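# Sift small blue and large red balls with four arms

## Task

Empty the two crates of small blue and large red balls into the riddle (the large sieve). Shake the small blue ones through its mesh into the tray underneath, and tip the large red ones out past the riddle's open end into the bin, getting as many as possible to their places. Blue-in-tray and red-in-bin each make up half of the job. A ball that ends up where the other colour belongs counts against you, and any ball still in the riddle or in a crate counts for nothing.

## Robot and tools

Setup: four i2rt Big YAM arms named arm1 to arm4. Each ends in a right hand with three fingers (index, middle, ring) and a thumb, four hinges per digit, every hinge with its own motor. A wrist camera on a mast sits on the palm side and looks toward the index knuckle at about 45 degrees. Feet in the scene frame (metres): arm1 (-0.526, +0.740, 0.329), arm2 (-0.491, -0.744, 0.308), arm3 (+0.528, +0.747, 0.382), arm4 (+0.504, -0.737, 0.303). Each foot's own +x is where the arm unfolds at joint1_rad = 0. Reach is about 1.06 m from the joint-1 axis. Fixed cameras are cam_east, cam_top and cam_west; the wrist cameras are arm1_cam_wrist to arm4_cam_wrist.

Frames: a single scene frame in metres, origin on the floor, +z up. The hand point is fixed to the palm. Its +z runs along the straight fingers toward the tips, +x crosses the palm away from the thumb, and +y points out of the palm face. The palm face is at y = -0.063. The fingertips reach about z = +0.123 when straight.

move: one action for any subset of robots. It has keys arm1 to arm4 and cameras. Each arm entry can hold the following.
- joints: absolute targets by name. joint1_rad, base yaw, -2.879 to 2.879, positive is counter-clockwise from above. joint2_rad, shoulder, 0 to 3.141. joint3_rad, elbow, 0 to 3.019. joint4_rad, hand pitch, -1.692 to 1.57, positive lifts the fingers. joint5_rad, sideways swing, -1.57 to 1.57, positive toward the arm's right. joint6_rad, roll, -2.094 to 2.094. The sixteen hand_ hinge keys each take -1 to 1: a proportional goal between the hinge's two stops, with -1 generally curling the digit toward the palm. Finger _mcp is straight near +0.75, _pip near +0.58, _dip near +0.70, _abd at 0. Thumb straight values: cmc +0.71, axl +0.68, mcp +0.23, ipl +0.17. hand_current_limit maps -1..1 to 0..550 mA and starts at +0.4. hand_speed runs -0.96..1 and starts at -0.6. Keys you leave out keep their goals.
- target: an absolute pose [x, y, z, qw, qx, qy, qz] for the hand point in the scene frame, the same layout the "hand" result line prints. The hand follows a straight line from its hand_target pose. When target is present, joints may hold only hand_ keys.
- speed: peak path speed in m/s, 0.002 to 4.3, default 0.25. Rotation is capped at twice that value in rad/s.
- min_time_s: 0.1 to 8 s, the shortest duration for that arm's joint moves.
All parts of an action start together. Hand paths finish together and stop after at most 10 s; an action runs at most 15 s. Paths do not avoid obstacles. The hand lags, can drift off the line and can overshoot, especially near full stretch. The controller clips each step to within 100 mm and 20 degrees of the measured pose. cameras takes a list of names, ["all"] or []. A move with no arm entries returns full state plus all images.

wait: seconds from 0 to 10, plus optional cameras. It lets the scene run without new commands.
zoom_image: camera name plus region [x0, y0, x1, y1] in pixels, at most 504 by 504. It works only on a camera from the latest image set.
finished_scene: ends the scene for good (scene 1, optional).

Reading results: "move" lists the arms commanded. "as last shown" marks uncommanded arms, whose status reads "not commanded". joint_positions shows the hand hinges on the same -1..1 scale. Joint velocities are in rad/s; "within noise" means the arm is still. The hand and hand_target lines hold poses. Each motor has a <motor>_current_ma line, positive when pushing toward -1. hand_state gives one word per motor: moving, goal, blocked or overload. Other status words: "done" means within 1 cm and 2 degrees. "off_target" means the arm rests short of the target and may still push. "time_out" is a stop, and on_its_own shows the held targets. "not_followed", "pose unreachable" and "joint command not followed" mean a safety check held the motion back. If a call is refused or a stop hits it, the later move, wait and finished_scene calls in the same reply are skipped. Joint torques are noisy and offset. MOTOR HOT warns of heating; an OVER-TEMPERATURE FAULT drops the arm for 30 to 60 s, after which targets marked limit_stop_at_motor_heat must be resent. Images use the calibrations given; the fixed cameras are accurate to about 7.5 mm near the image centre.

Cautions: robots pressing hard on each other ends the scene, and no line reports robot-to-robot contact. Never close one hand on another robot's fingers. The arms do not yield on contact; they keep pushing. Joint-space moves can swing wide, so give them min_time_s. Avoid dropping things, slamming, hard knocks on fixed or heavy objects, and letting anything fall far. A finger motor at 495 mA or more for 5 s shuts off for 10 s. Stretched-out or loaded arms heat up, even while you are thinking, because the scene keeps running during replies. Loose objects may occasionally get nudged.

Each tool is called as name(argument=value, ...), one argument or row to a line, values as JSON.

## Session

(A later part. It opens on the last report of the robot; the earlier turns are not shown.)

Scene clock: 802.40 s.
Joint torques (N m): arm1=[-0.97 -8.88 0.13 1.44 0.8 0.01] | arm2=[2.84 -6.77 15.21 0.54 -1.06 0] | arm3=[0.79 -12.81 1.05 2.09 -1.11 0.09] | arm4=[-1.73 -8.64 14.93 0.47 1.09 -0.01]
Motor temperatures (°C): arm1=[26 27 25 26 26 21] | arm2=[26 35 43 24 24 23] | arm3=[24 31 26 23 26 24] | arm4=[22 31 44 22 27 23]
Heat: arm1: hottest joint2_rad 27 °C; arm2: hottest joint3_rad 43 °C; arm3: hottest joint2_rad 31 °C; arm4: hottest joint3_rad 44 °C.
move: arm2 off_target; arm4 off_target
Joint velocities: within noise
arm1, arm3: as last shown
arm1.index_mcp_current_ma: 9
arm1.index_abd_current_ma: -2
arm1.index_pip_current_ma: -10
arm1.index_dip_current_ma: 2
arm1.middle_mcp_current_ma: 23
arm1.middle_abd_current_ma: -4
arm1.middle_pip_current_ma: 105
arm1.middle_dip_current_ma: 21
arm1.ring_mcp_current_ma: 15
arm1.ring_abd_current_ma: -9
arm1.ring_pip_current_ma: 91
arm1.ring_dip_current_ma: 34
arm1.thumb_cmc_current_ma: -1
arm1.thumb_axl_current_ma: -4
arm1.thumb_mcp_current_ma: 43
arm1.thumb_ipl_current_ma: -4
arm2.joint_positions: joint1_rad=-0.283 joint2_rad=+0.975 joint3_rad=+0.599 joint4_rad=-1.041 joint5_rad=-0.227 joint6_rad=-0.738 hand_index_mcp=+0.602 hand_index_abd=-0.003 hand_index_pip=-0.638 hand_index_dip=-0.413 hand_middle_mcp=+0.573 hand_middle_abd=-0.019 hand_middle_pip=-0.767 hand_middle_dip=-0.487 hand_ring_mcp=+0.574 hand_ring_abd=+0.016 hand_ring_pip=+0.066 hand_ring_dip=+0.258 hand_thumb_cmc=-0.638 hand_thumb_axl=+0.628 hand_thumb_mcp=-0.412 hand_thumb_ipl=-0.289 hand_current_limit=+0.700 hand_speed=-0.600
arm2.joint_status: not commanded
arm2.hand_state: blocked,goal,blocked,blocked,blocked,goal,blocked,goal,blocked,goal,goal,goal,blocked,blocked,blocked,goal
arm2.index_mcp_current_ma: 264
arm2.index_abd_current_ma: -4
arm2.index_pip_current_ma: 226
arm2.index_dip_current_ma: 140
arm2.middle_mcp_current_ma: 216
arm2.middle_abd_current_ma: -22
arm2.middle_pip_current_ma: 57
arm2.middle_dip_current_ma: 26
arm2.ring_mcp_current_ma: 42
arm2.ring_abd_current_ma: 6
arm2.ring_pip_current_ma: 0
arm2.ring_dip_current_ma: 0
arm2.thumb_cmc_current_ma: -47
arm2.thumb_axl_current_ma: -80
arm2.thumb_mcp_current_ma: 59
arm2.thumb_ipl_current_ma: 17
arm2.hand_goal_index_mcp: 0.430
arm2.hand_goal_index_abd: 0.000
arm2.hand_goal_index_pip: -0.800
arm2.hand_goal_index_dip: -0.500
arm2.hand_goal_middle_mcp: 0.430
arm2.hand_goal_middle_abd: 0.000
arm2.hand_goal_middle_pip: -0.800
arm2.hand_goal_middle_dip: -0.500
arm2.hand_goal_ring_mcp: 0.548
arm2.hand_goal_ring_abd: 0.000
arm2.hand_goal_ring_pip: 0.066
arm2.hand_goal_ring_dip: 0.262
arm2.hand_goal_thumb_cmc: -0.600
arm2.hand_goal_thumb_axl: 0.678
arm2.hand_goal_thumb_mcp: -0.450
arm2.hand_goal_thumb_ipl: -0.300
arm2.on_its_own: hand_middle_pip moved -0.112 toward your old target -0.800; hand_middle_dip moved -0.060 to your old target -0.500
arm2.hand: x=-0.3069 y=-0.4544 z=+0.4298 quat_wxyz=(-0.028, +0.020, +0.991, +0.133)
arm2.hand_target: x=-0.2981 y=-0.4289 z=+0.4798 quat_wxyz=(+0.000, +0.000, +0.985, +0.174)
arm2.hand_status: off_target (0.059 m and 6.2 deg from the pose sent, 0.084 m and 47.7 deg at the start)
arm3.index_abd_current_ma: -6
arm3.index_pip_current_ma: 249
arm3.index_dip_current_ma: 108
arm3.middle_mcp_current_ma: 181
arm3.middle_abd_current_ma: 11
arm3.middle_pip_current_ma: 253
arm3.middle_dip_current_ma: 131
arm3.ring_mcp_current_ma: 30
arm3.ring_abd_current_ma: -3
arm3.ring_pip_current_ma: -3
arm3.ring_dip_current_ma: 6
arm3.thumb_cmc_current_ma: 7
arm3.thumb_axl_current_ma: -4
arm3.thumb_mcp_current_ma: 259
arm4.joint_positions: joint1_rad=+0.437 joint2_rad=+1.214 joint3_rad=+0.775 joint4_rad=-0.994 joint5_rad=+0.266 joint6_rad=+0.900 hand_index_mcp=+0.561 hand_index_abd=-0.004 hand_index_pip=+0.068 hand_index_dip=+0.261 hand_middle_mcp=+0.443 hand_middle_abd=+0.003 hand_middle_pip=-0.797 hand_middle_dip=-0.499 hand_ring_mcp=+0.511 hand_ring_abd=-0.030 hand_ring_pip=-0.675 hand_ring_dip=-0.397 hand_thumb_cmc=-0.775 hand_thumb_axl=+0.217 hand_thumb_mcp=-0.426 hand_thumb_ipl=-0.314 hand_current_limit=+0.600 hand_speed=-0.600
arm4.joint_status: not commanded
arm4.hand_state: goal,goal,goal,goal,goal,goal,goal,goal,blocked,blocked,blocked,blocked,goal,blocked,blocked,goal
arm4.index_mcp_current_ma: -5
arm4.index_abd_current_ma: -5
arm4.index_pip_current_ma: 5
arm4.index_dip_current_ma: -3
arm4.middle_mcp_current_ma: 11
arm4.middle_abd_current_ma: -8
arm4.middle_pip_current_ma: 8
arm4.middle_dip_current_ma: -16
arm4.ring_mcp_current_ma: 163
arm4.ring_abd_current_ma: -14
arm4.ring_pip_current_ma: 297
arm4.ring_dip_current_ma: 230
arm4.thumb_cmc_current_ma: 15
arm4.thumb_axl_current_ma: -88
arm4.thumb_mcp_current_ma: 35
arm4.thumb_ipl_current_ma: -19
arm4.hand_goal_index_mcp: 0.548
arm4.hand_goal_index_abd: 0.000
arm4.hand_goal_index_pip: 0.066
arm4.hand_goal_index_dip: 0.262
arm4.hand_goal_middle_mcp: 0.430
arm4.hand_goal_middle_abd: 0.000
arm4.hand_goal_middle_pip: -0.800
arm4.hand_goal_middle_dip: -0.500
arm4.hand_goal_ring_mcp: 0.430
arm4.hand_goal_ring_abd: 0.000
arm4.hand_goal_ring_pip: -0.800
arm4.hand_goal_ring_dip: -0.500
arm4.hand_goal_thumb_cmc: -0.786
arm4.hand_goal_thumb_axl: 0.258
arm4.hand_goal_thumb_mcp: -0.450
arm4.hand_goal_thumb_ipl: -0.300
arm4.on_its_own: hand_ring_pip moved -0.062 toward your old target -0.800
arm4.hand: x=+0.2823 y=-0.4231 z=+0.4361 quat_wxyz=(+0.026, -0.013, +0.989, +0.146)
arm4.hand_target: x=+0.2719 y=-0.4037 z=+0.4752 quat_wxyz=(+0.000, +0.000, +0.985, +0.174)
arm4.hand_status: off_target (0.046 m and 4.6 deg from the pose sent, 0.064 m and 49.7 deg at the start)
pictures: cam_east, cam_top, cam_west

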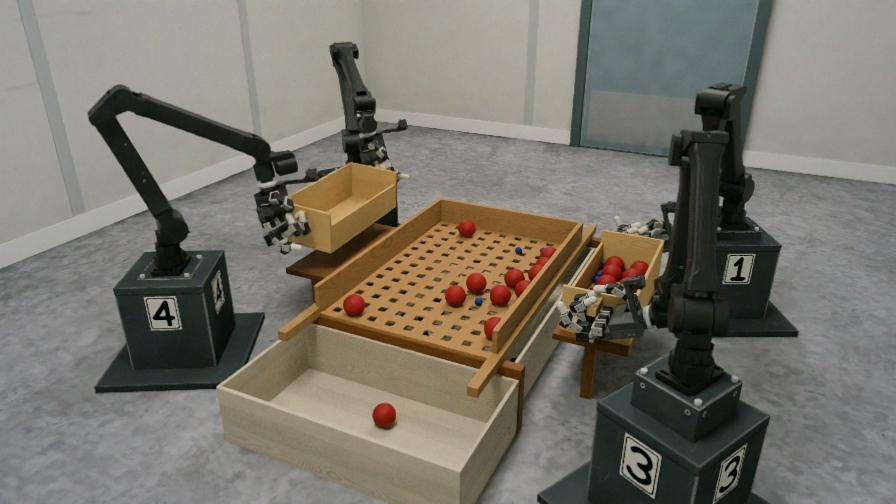

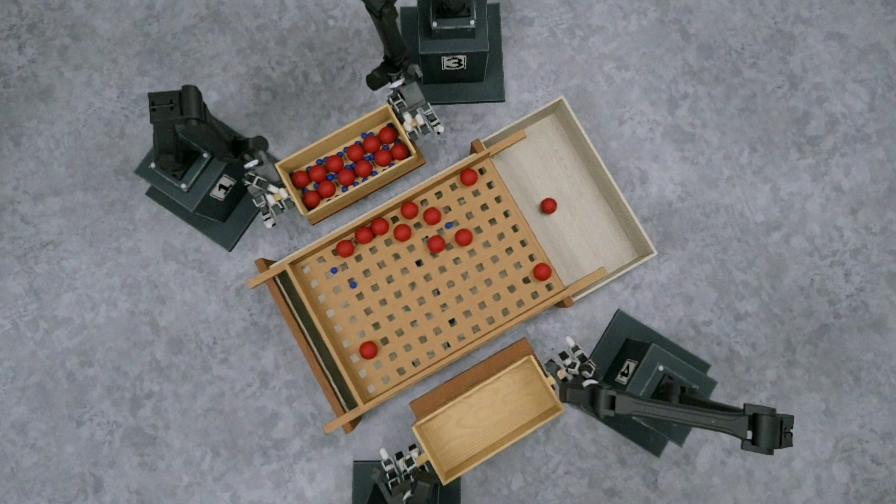

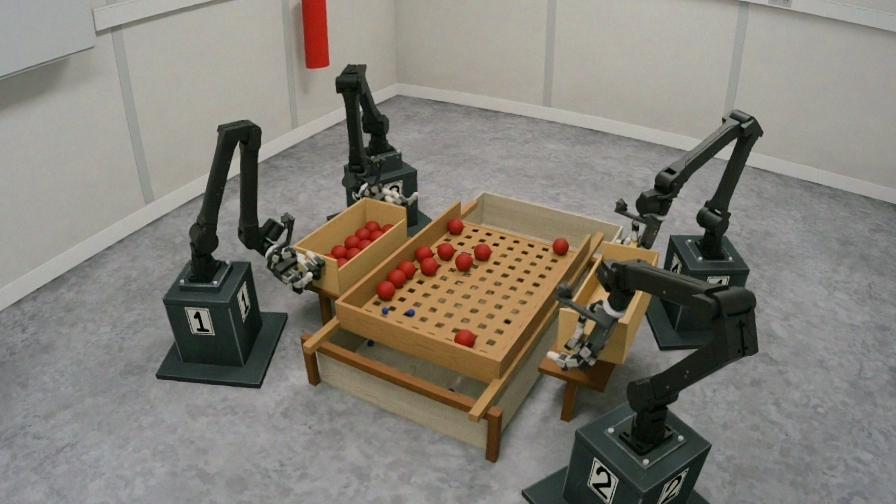

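move(
  arm2={"target": [-0.292, -0.402, 0.430, 0, 0, 0.9848, 0.1736], "speed": 0.25},
  arm4={"target": [0.266, -0.383, 0.425, 0, 0, 0.9848, 0.1736], "speed": 0.25},
)

move(
  arm2={"target": [-0.292, -0.415, 0.380, 0, 0, 0.9848, 0.1736], "speed": 0.15},
  arm4={"target": [0.266, -0.392, 0.375, 0, 0, 0.9848, 0.1736], "speed": 0.15},
  cameras=["cam_top", "cam_east", "cam_west"],
)

Scene clock: 807.10 s.
Joint torques (N m): arm1=[-1.08 -8.88 0.09 1.46 0.81 0.01] | arm2=[1.73 -9.17 10.07 2.76 -0.58 0.07] | arm3=[0.85 -12.75 1.06 2.09 -1.12 0.09] | arm4=[-1.03 -11.69 11.22 2.19 0.59 -0.17]
Motor temperatures (°C): arm1=[26 27 25 26 26 21] | arm2=[26 35 45 24 24 23] | arm3=[24 31 26 23 26 24] | arm4=[22 31 45 22 27 23]
Heat: arm1: hottest joint2_rad 27 °C; arm2: hottest joint3_rad 45 °C; arm3: hottest joint2_rad 31 °C; arm4: hottest joint3_rad 45 °C.
move: arm2 off_target; arm4 off_target
Joint velocities: within noise
arm1, arm3: as last shown
arm1.index_mcp_current_ma: 22
arm1.index_abd_current_ma: 13
arm1.index_pip_current_ma: -7
arm1.index_dip_current_ma: 6
arm1.middle_mcp_current_ma: 22
arm1.middle_abd_current_ma: -6
arm1.middle_pip_current_ma: 91
arm1.middle_dip_current_ma: 35
arm1.ring_mcp_current_ma: 40
arm1.ring_abd_current_ma: -5
arm1.ring_pip_current_ma: 90
arm1.ring_dip_current_ma: 36
arm1.thumb_cmc_current_ma: 10
arm1.thumb_axl_current_ma: -10
arm1.thumb_mcp_current_ma: 21
arm1.thumb_ipl_current_ma: -3
arm2.joint_positions: joint1_rad=-0.217 joint2_rad=+1.116 joint3_rad=+0.595 joint4_rad=-0.892 joint5_rad=-0.226 joint6_rad=-0.693 hand_index_mcp=+0.603 hand_index_abd=+0.009 hand_index_pip=-0.647 hand_index_dip=-0.414 hand_middle_mcp=+0.536 hand_middle_abd=-0.016 hand_middle_pip=-0.767 hand_middle_dip=-0.487 hand_ring_mcp=+0.574 hand_ring_abd=+0.016 hand_ring_pip=+0.066 hand_ring_dip=+0.258 hand_thumb_cmc=-0.639 hand_thumb_axl=+0.626 hand_thumb_mcp=-0.412 hand_thumb_ipl=-0.289 hand_current_limit=+0.700 hand_speed=-0.600
arm2.joint_status: not commanded
arm2.hand_state: blocked,goal,blocked,blocked,blocked,goal,blocked,goal,blocked,goal,goal,goal,blocked,blocked,blocked,goal
arm2.index_mcp_current_ma: 264
arm2.index_abd_current_ma: 5
arm2.index_pip_current_ma: 222
arm2.index_dip_current_ma: 124
arm2.middle_mcp_current_ma: 154
arm2.middle_abd_current_ma: -22
arm2.middle_pip_current_ma: 58
arm2.middle_dip_current_ma: 23
arm2.ring_mcp_current_ma: 32
arm2.ring_abd_current_ma: 4
arm2.ring_pip_current_ma: -3
arm2.ring_dip_current_ma: -6
arm2.thumb_cmc_current_ma: -56
arm2.thumb_axl_current_ma: -82
arm2.thumb_mcp_current_ma: 54
arm2.thumb_ipl_current_ma: 19
arm2.hand_goal_index_mcp: 0.430
arm2.hand_goal_index_abd: 0.000
arm2.hand_goal_index_pip: -0.800
arm2.hand_goal_index_dip: -0.500
arm2.hand_goal_middle_mcp: 0.430
arm2.hand_goal_middle_abd: 0.000
arm2.hand_goal_middle_pip: -0.800
arm2.hand_goal_middle_dip: -0.500
arm2.hand_goal_ring_mcp: 0.548
arm2.hand_goal_ring_abd: 0.000
arm2.hand_goal_ring_pip: 0.066
arm2.hand_goal_ring_dip: 0.262
arm2.hand_goal_thumb_cmc: -0.600
arm2.hand_goal_thumb_axl: 0.678
arm2.hand_goal_thumb_mcp: -0.450
arm2.hand_goal_thumb_ipl: -0.300
arm2.hand: x=-0.3039 y=-0.4235 z=+0.3979 quat_wxyz=(-0.034, +0.010, +0.991, +0.132)
arm2.hand_target: x=-0.2933 y=-0.4036 z=+0.4309 quat_wxyz=(-0.001, +0.000, +0.985, +0.174)
arm2.hand_status: off_target (0.040 m and 6.3 deg from the pose sent, 0.055 m and 6.2 deg at the start)
arm3.index_abd_current_ma: -5
arm3.index_pip_current_ma: 245
arm3.index_dip_current_ma: 103
arm3.middle_abd_current_ma: 7
arm3.middle_pip_current_ma: 248
arm3.middle_dip_current_ma: 126
arm3.ring_mcp_current_ma: 36
arm3.ring_abd_current_ma: -2
arm3.ring_pip_current_ma: 3
arm3.ring_dip_current_ma: 10
arm3.thumb_cmc_current_ma: 10
arm3.thumb_axl_current_ma: -3
arm3.thumb_mcp_current_ma: 257
arm3.thumb_ipl_current_ma: 45
arm4.joint_positions: joint1_rad=+0.387 joint2_rad=+1.335 joint3_rad=+0.757 joint4_rad=-0.865 joint5_rad=+0.268 joint6_rad=+0.876 hand_index_mcp=+0.560 hand_index_abd=-0.004 hand_index_pip=+0.068 hand_index_dip=+0.261 hand_middle_mcp=+0.443 hand_middle_abd=+0.003 hand_middle_pip=-0.797 hand_middle_dip=-0.499 hand_ring_mcp=+0.512 hand_ring_abd=-0.042 hand_ring_pip=-0.684 hand_ring_dip=-0.398 hand_thumb_cmc=-0.769 hand_thumb_axl=+0.218 hand_thumb_mcp=-0.430 hand_thumb_ipl=-0.317 hand_current_limit=+0.600 hand_speed=-0.600
arm4.joint_status: not commanded
arm4.hand_state: goal,goal,goal,goal,goal,goal,goal,goal,blocked,blocked,blocked,blocked,goal,blocked,blocked,goal
arm4.index_mcp_current_ma: 0
arm4.index_abd_current_ma: 11
arm4.index_pip_current_ma: 7
arm4.index_dip_current_ma: -7
arm4.middle_mcp_current_ma: 10
arm4.middle_abd_current_ma: 5
arm4.middle_pip_current_ma: 1
arm4.middle_dip_current_ma: -12
arm4.ring_mcp_current_ma: 159
arm4.ring_abd_current_ma: -16
arm4.ring_pip_current_ma: 261
arm4.ring_dip_current_ma: 215
arm4.thumb_cmc_current_ma: 17
arm4.thumb_axl_current_ma: -75
arm4.thumb_mcp_current_ma: 19
arm4.thumb_ipl_current_ma: -25
arm4.hand_goal_index_mcp: 0.548
arm4.hand_goal_index_abd: 0.000
arm4.hand_goal_index_pip: 0.066
arm4.hand_goal_index_dip: 0.262
arm4.hand_goal_middle_mcp: 0.430
arm4.hand_goal_middle_abd: 0.000
arm4.hand_goal_middle_pip: -0.800
arm4.hand_goal_middle_dip: -0.500
arm4.hand_goal_ring_mcp: 0.430
arm4.hand_goal_ring_abd: 0.000
arm4.hand_goal_ring_pip: -0.800
arm4.hand_goal_ring_dip: -0.500
arm4.hand_goal_thumb_cmc: -0.786
arm4.hand_goal_thumb_axl: 0.258
arm4.hand_goal_thumb_mcp: -0.450
arm4.hand_goal_thumb_ipl: -0.300
arm4.hand: x=+0.2823 y=-0.3999 z=+0.3954 quat_wxyz=(+0.035, +0.000, +0.989, +0.143)
arm4.hand_target: x=+0.2672 y=-0.3841 z=+0.4258 quat_wxyz=(+0.001, +0.000, +0.985, +0.174)
arm4.hand_status: off_target (0.038 m and 5.4 deg from the pose sent, 0.045 m and 4.6 deg at the start)
pictures: none

Scene clock: 808.20 s.
Joint torques (N m): arm1=[-1.08 -8.88 0.13 1.44 0.8 0.01] | arm2=[-0.62 -9.05 8.64 2.41 -0.86 -0.16] | arm3=[0.79 -12.86 1.05 2.14 -1.11 0.08] | arm4=[0.79 -11.05 9.37 1.88 0.82 0.13]
Motor temperatures (°C): arm1=[26 27 25 26 26 21] | arm2=[26 34 45 24 24 23] | arm3=[24 31 26 23 26 24] | arm4=[22 31 45 22 27 23]
Heat: arm1: hottest joint2_rad 27 °C; arm2: hottest joint3_rad 45 °C; arm3: hottest joint2_rad 31 °C; arm4: hottest joint3_rad 45 °C.
move: arm2 off_target; arm4 off_target
Joint velocities: within noise
arm1, arm3: as last shown
arm1.index_mcp_current_ma: 6
arm1.index_abd_current_ma: 0
arm1.index_dip_current_ma: 0
arm1.middle_mcp_current_ma: 29
arm1.middle_abd_current_ma: -7
arm1.middle_pip_current_ma: 100
arm1.middle_dip_current_ma: 20
arm1.ring_mcp_current_ma: 23
arm1.ring_abd_current_ma: -10
arm1.ring_pip_current_ma: 91
arm1.ring_dip_current_ma: 30
arm1.thumb_cmc_current_ma: 17
arm1.thumb_axl_current_ma: -9
arm1.thumb_mcp_current_ma: 35
arm1.thumb_ipl_current_ma: 3
arm2.joint_positions: joint1_rad=-0.224 joint2_rad=+1.185 joint3_rad=+0.497 joint4_rad=-0.713 joint5_rad=-0.224 joint6_rad=-0.700 hand_index_mcp=+0.603 hand_index_abd=+0.009 hand_index_pip=-0.649 hand_index_dip=-0.414 hand_middle_mcp=+0.529 hand_middle_abd=-0.016 hand_middle_pip=-0.767 hand_middle_dip=-0.487 hand_ring_mcp=+0.574 hand_ring_abd=+0.016 hand_ring_pip=+0.066 hand_ring_dip=+0.258 hand_thumb_cmc=-0.639 hand_thumb_axl=+0.625 hand_thumb_mcp=-0.412 hand_thumb_ipl=-0.290 hand_current_limit=+0.700 hand_speed=-0.600
arm2.joint_status: not commanded
arm2.hand_state: blocked,goal,blocked,blocked,blocked,goal,blocked,goal,blocked,goal,goal,goal,blocked,blocked,blocked,goal
arm2.index_mcp_current_ma: 265
arm2.index_abd_current_ma: 3
arm2.index_pip_current_ma: 211
arm2.index_dip_current_ma: 136
arm2.middle_mcp_current_ma: 151
arm2.middle_abd_current_ma: -22
arm2.middle_pip_current_ma: 52
arm2.middle_dip_current_ma: 24
arm2.ring_mcp_current_ma: 28
arm2.ring_abd_current_ma: 10
arm2.ring_pip_current_ma: 0
arm2.ring_dip_current_ma: -3
arm2.thumb_cmc_current_ma: -56
arm2.thumb_axl_current_ma: -84
arm2.thumb_mcp_current_ma: 64
arm2.thumb_ipl_current_ma: 22
arm2.hand_goal_index_mcp: 0.430
arm2.hand_goal_index_abd: 0.000
arm2.hand_goal_index_pip: -0.800
arm2.hand_goal_index_dip: -0.500
arm2.hand_goal_middle_mcp: 0.430
arm2.hand_goal_middle_abd: 0.000
arm2.hand_goal_middle_pip: -0.800
arm2.hand_goal_middle_dip: -0.500
arm2.hand_goal_ring_mcp: 0.548
arm2.hand_goal_ring_abd: 0.000
arm2.hand_goal_ring_pip: 0.066
arm2.hand_goal_ring_dip: 0.262
arm2.hand_goal_thumb_cmc: -0.600
arm2.hand_goal_thumb_axl: 0.678
arm2.hand_goal_thumb_mcp: -0.450
arm2.hand_goal_thumb_ipl: -0.300
arm2.hand: x=-0.3071 y=-0.4303 z=+0.3535 quat_wxyz=(-0.028, +0.009, +0.990, +0.136)
arm2.hand_target: x=-0.2926 y=-0.4159 z=+0.3803 quat_wxyz=(+0.000, +0.000, +0.985, +0.173)
arm2.hand_status: off_target (0.034 m and 5.5 deg from the pose sent, 0.023 m and 6.3 deg at the start)
arm3.index_mcp_current_ma: 169
arm3.index_abd_current_ma: -3
arm3.index_pip_current_ma: 249
arm3.middle_mcp_current_ma: 175
arm3.middle_abd_current_ma: 5
arm3.middle_pip_current_ma: 254
arm3.middle_dip_current_ma: 131
arm3.ring_mcp_current_ma: 34
arm3.ring_pip_current_ma: -6
arm3.ring_dip_current_ma: 0
arm3.thumb_cmc_current_ma: 11
arm3.thumb_axl_current_ma: -4
arm3.thumb_mcp_current_ma: 260
arm3.thumb_ipl_current_ma: 46
arm4.joint_positions: joint1_rad=+0.391 joint2_rad=+1.405 joint3_rad=+0.687 joint4_rad=-0.700 joint5_rad=+0.265 joint6_rad=+0.875 hand_index_mcp=+0.560 hand_index_abd=-0.004 hand_index_pip=+0.068 hand_index_dip=+0.261 hand_middle_mcp=+0.443 hand_middle_abd=+0.003 hand_middle_pip=-0.797 hand_middle_dip=-0.499 hand_ring_mcp=+0.510 hand_ring_abd=-0.041 hand_ring_pip=-0.686 hand_ring_dip=-0.398 hand_thumb_cmc=-0.769 hand_thumb_axl=+0.213 hand_thumb_mcp=-0.430 hand_thumb_ipl=-0.319 hand_current_limit=+0.600 hand_speed=-0.600
arm4.joint_status: not commanded
arm4.hand_state: goal,goal,goal,goal,goal,goal,goal,goal,blocked,blocked,blocked,blocked,goal,blocked,blocked,goal
arm4.index_mcp_current_ma: 3
arm4.index_abd_current_ma: -1
arm4.index_pip_current_ma: 14
arm4.index_dip_current_ma: 13
arm4.middle_mcp_current_ma: 19
arm4.middle_abd_current_ma: -7
arm4.middle_pip_current_ma: -8
arm4.middle_dip_current_ma: -6
arm4.ring_mcp_current_ma: 166
arm4.ring_abd_current_ma: -38
arm4.ring_pip_current_ma: 258
arm4.ring_dip_current_ma: 212
arm4.thumb_cmc_current_ma: 15
arm4.thumb_axl_current_ma: -94
arm4.thumb_mcp_current_ma: 14
arm4.thumb_ipl_current_ma: -25
arm4.hand_goal_index_mcp: 0.548
arm4.hand_goal_index_abd: 0.000
arm4.hand_goal_index_pip: 0.066
arm4.hand_goal_index_dip: 0.262
arm4.hand_goal_middle_mcp: 0.430
arm4.hand_goal_middle_abd: 0.000
arm4.hand_goal_middle_pip: -0.800
arm4.hand_goal_middle_dip: -0.500
arm4.hand_goal_ring_mcp: 0.430
arm4.hand_goal_ring_abd: 0.000
arm4.hand_goal_ring_pip: -0.800
arm4.hand_goal_ring_dip: -0.500
arm4.hand_goal_thumb_cmc: -0.786
arm4.hand_goal_thumb_axl: 0.258
arm4.hand_goal_thumb_mcp: -0.450
arm4.hand_goal_thumb_ipl: -0.300
arm4.hand: x=+0.2809 y=-0.4013 z=+0.3543 quat_wxyz=(+0.025, -0.001, +0.989, +0.149)
arm4.hand_target: x=+0.2665 y=-0.3924 z=+0.3753 quat_wxyz=(+0.000, +0.000, +0.985, +0.173)
arm4.hand_status: off_target (0.027 m and 4.0 deg from the pose sent, 0.027 m and 5.4 deg at the start)
pictures: cam_east, cam_top, cam_west

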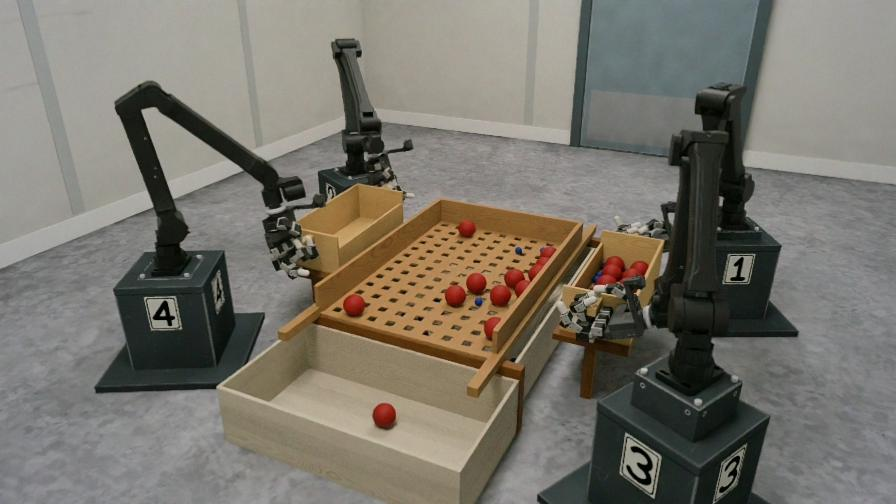

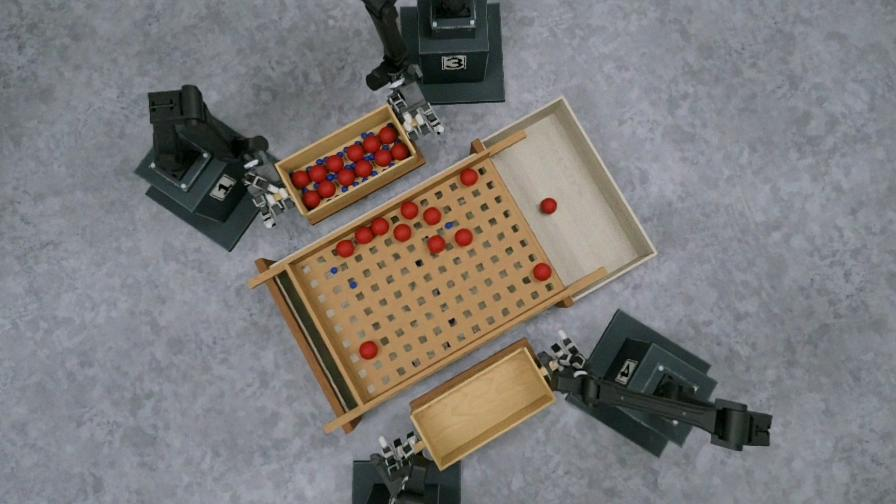

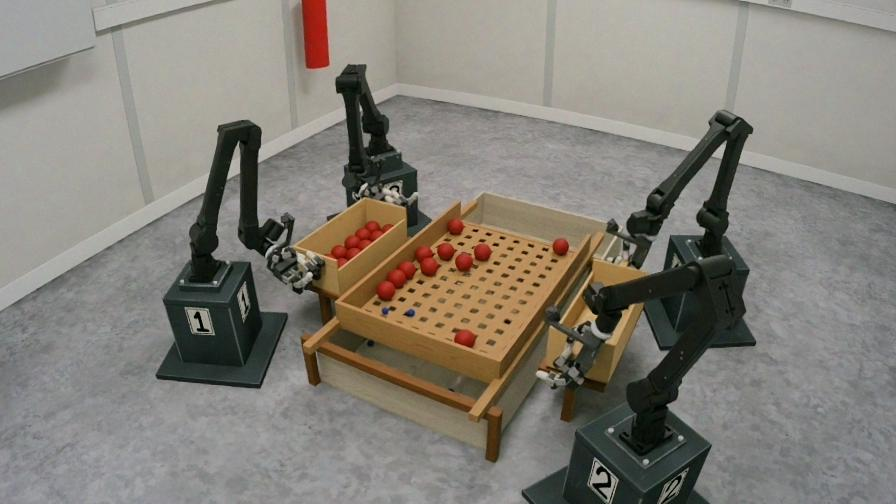

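move(
  arm2={"target": [-0.292, -0.412, 0.350, 0, 0, 0.9848, 0.1736], "speed": 0.12},
  arm4={"target": [0.266, -0.390, 0.343, 0, 0, 0.9848, 0.1736], "speed": 0.12},
  cameras=["cam_top", "cam_east", "cam_west"],
)

Scene clock: 817.87 s.
Joint torques (N m): arm1=[-0.97 -8.76 0.12 1.42 0.8 0.01] | arm2=[0.21 -6.83 7.87 3.43 -0.24 0.05] | arm3=[0.79 -12.81 1.03 2.11 -1.11 0.08] | arm4=[0.21 -5.3 7.92 3.02 0.16 0]
Motor temperatures (°C): arm1=[26 27 25 26 26 21] | arm2=[26 33 45 23 24 23] | arm3=[24 31 26 23 26 24] | arm4=[22 30 45 22 27 23]
Heat: arm1: hottest joint2_rad 27 °C; arm2: hottest joint3_rad 45 °C; arm3: hottest joint2_rad 31 °C; arm4: hottest joint3_rad 45 °C.
move: arm2 off_target; arm4 off_target
Joint velocities: within noise
arm1, arm3: as last shown
arm1.index_mcp_current_ma: 3
arm1.index_abd_current_ma: -10
arm1.index_pip_current_ma: -9
arm1.index_dip_current_ma: 4
arm1.middle_mcp_current_ma: 35
arm1.middle_abd_current_ma: -10
arm1.middle_pip_current_ma: 88
arm1.middle_dip_current_ma: 15
arm1.ring_mcp_current_ma: 37
arm1.ring_abd_current_ma: -11
arm1.ring_pip_current_ma: 85
arm1.ring_dip_current_ma: 33
arm1.thumb_cmc_current_ma: 1
arm1.thumb_axl_current_ma: -20
arm1.thumb_mcp_current_ma: 37
arm2.joint_positions: joint1_rad=-0.224 joint2_rad=+1.235 joint3_rad=+0.465 joint4_rad=-0.616 joint5_rad=-0.240 joint6_rad=-0.715 hand_index_mcp=+0.576 hand_index_abd=+0.008 hand_index_pip=-0.651 hand_index_dip=-0.414 hand_middle_mcp=+0.519 hand_middle_abd=+0.009 hand_middle_pip=-0.767 hand_middle_dip=-0.487 hand_ring_mcp=+0.574 hand_ring_abd=+0.016 hand_ring_pip=+0.066 hand_ring_dip=+0.258 hand_thumb_cmc=-0.639 hand_thumb_axl=+0.623 hand_thumb_mcp=-0.411 hand_thumb_ipl=-0.287 hand_current_limit=+0.700 hand_speed=-0.600
arm2.joint_status: not commanded
arm2.hand_state: blocked,goal,blocked,blocked,blocked,goal,blocked,goal,blocked,goal,goal,goal,blocked,blocked,blocked,goal
arm2.index_mcp_current_ma: 221
arm2.index_abd_current_ma: 4
arm2.index_pip_current_ma: 210
arm2.index_dip_current_ma: 136
arm2.middle_mcp_current_ma: 131
arm2.middle_abd_current_ma: 1
arm2.middle_pip_current_ma: 54
arm2.middle_dip_current_ma: 21
arm2.ring_mcp_current_ma: 37
arm2.ring_abd_current_ma: 12
arm2.ring_pip_current_ma: 1
arm2.ring_dip_current_ma: -3
arm2.thumb_cmc_current_ma: -50
arm2.thumb_axl_current_ma: -93
arm2.thumb_mcp_current_ma: 62
arm2.thumb_ipl_current_ma: 20
arm2.hand_goal_index_mcp: 0.430
arm2.hand_goal_index_abd: 0.000
arm2.hand_goal_index_pip: -0.800
arm2.hand_goal_index_dip: -0.500
arm2.hand_goal_middle_mcp: 0.430
arm2.hand_goal_middle_abd: 0.000
arm2.hand_goal_middle_pip: -0.800
arm2.hand_goal_middle_dip: -0.500
arm2.hand_goal_ring_mcp: 0.548
arm2.hand_goal_ring_abd: 0.000
arm2.hand_goal_ring_pip: 0.066
arm2.hand_goal_ring_dip: 0.262
arm2.hand_goal_thumb_cmc: -0.600
arm2.hand_goal_thumb_axl: 0.678
arm2.hand_goal_thumb_mcp: -0.450
arm2.hand_goal_thumb_ipl: -0.300
arm2.hand: x=-0.3099 y=-0.4277 z=+0.3365 quat_wxyz=(-0.029, +0.000, +0.989, +0.147)
arm2.hand_target: x=-0.2927 y=-0.4132 z=+0.3513 quat_wxyz=(+0.000, +0.000, +0.985, +0.173)
arm2.hand_status: off_target (0.027 m and 4.5 deg from the pose sent, 0.024 m and 5.5 deg at the start)
arm3.index_mcp_current_ma: 174
arm3.index_abd_current_ma: -7
arm3.index_pip_current_ma: 245
arm3.index_dip_current_ma: 108
arm3.middle_mcp_current_ma: 176
arm3.middle_abd_current_ma: 11
arm3.middle_pip_current_ma: 251
arm3.middle_dip_current_ma: 126
arm3.ring_abd_current_ma: -5
arm3.ring_pip_current_ma: 2
arm3.ring_dip_current_ma: 9
arm3.thumb_cmc_current_ma: 10
arm3.thumb_axl_current_ma: -6
arm3.thumb_mcp_current_ma: 255
arm3.thumb_ipl_current_ma: 44
arm4.joint_positions: joint1_rad=+0.391 joint2_rad=+1.416 joint3_rad=+0.669 joint4_rad=-0.613 joint5_rad=+0.280 joint6_rad=+0.880 hand_index_mcp=+0.560 hand_index_abd=-0.004 hand_index_pip=+0.068 hand_index_dip=+0.261 hand_middle_mcp=+0.443 hand_middle_abd=+0.002 hand_middle_pip=-0.797 hand_middle_dip=-0.499 hand_ring_mcp=+0.509 hand_ring_abd=+0.002 hand_ring_pip=-0.683 hand_ring_dip=-0.399 hand_thumb_cmc=-0.757 hand_thumb_axl=+0.205 hand_thumb_mcp=-0.427 hand_thumb_ipl=-0.320 hand_current_limit=+0.600 hand_speed=-0.600
arm4.joint_status: not commanded
arm4.hand_state: goal,goal,goal,goal,goal,goal,goal,goal,blocked,goal,blocked,blocked,blocked,blocked,blocked,goal
arm4.index_mcp_current_ma: -2
arm4.index_abd_current_ma: -10
arm4.index_pip_current_ma: 13
arm4.index_dip_current_ma: 6
arm4.middle_mcp_current_ma: 18
arm4.middle_abd_current_ma: 1
arm4.middle_pip_current_ma: -5
arm4.middle_dip_current_ma: -12
arm4.ring_mcp_current_ma: 154
arm4.ring_abd_current_ma: 1
arm4.ring_pip_current_ma: 278
arm4.ring_dip_current_ma: 225
arm4.thumb_cmc_current_ma: 15
arm4.thumb_axl_current_ma: -116
arm4.thumb_mcp_current_ma: 50
arm4.thumb_ipl_current_ma: -43
arm4.hand_goal_index_mcp: 0.548
arm4.hand_goal_index_abd: 0.000
arm4.hand_goal_index_pip: 0.066
arm4.hand_goal_index_dip: 0.262
arm4.hand_goal_middle_mcp: 0.430
arm4.hand_goal_middle_abd: 0.000
arm4.hand_goal_middle_pip: -0.800
arm4.hand_goal_middle_dip: -0.500
arm4.hand_goal_ring_mcp: 0.430
arm4.hand_goal_ring_abd: 0.000
arm4.hand_goal_ring_pip: -0.800
arm4.hand_goal_ring_dip: -0.500
arm4.hand_goal_thumb_cmc: -0.786
arm4.hand_goal_thumb_axl: 0.258
arm4.hand_goal_thumb_mcp: -0.450
arm4.hand_goal_thumb_ipl: -0.300
arm4.hand: x=+0.2759 y=-0.3942 z=+0.3524 quat_wxyz=(+0.007, +0.006, +0.985, +0.173)
arm4.hand_target: x=+0.2664 y=-0.3906 z=+0.3435 quat_wxyz=(+0.000, +0.000, +0.985, +0.173)
arm4.hand_status: off_target (0.014 m and 1.1 deg from the pose sent, 0.022 m and 4.1 deg at the start)
pictures: cam_east, cam_top, cam_west

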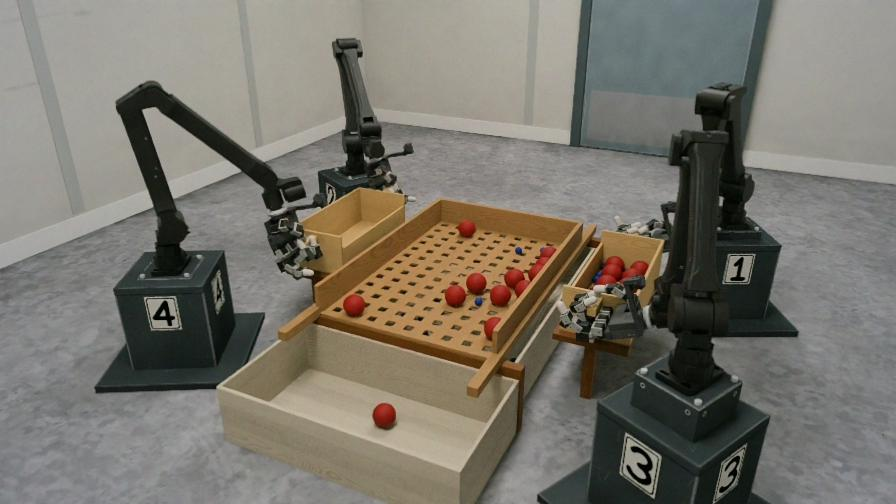

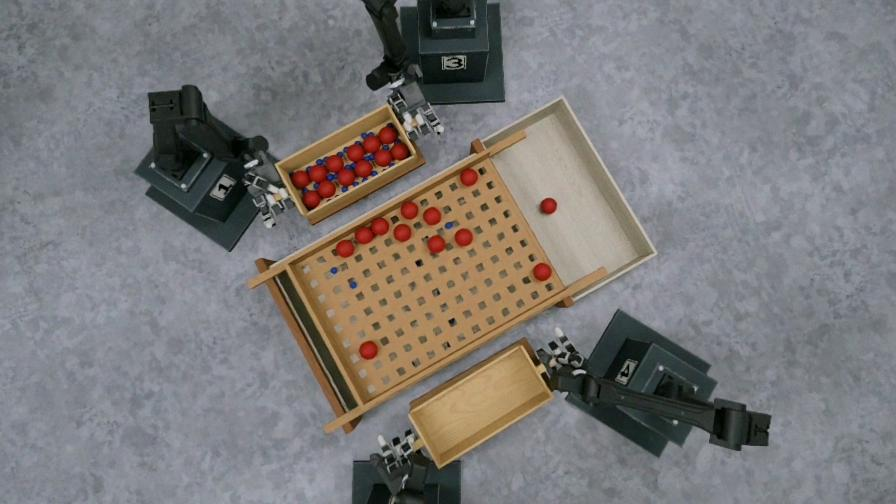

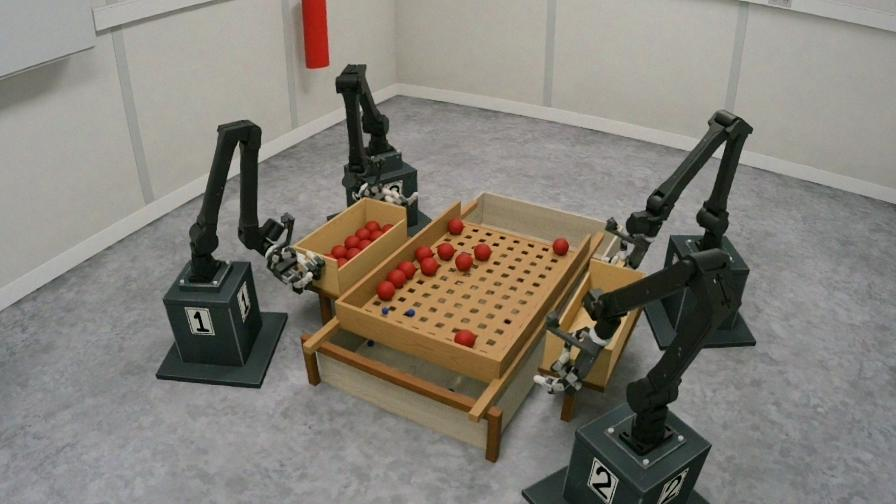

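zoom_image(
  camera="cam_west",
  region=[500, 230, 720, 430],
)

zoom_image(
  camera="cam_top",
  region=[380, 310, 620, 480],
)

Scaled by 2.291.

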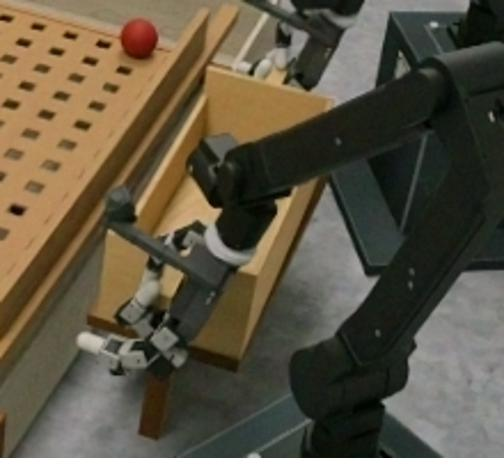

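Scaled by 2.100.

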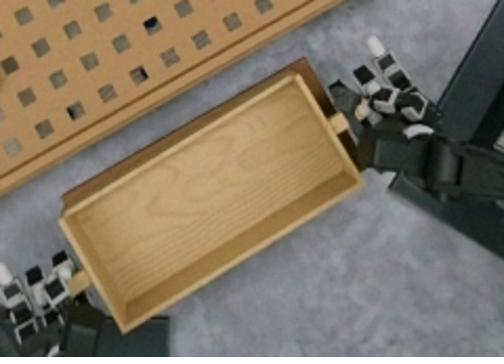

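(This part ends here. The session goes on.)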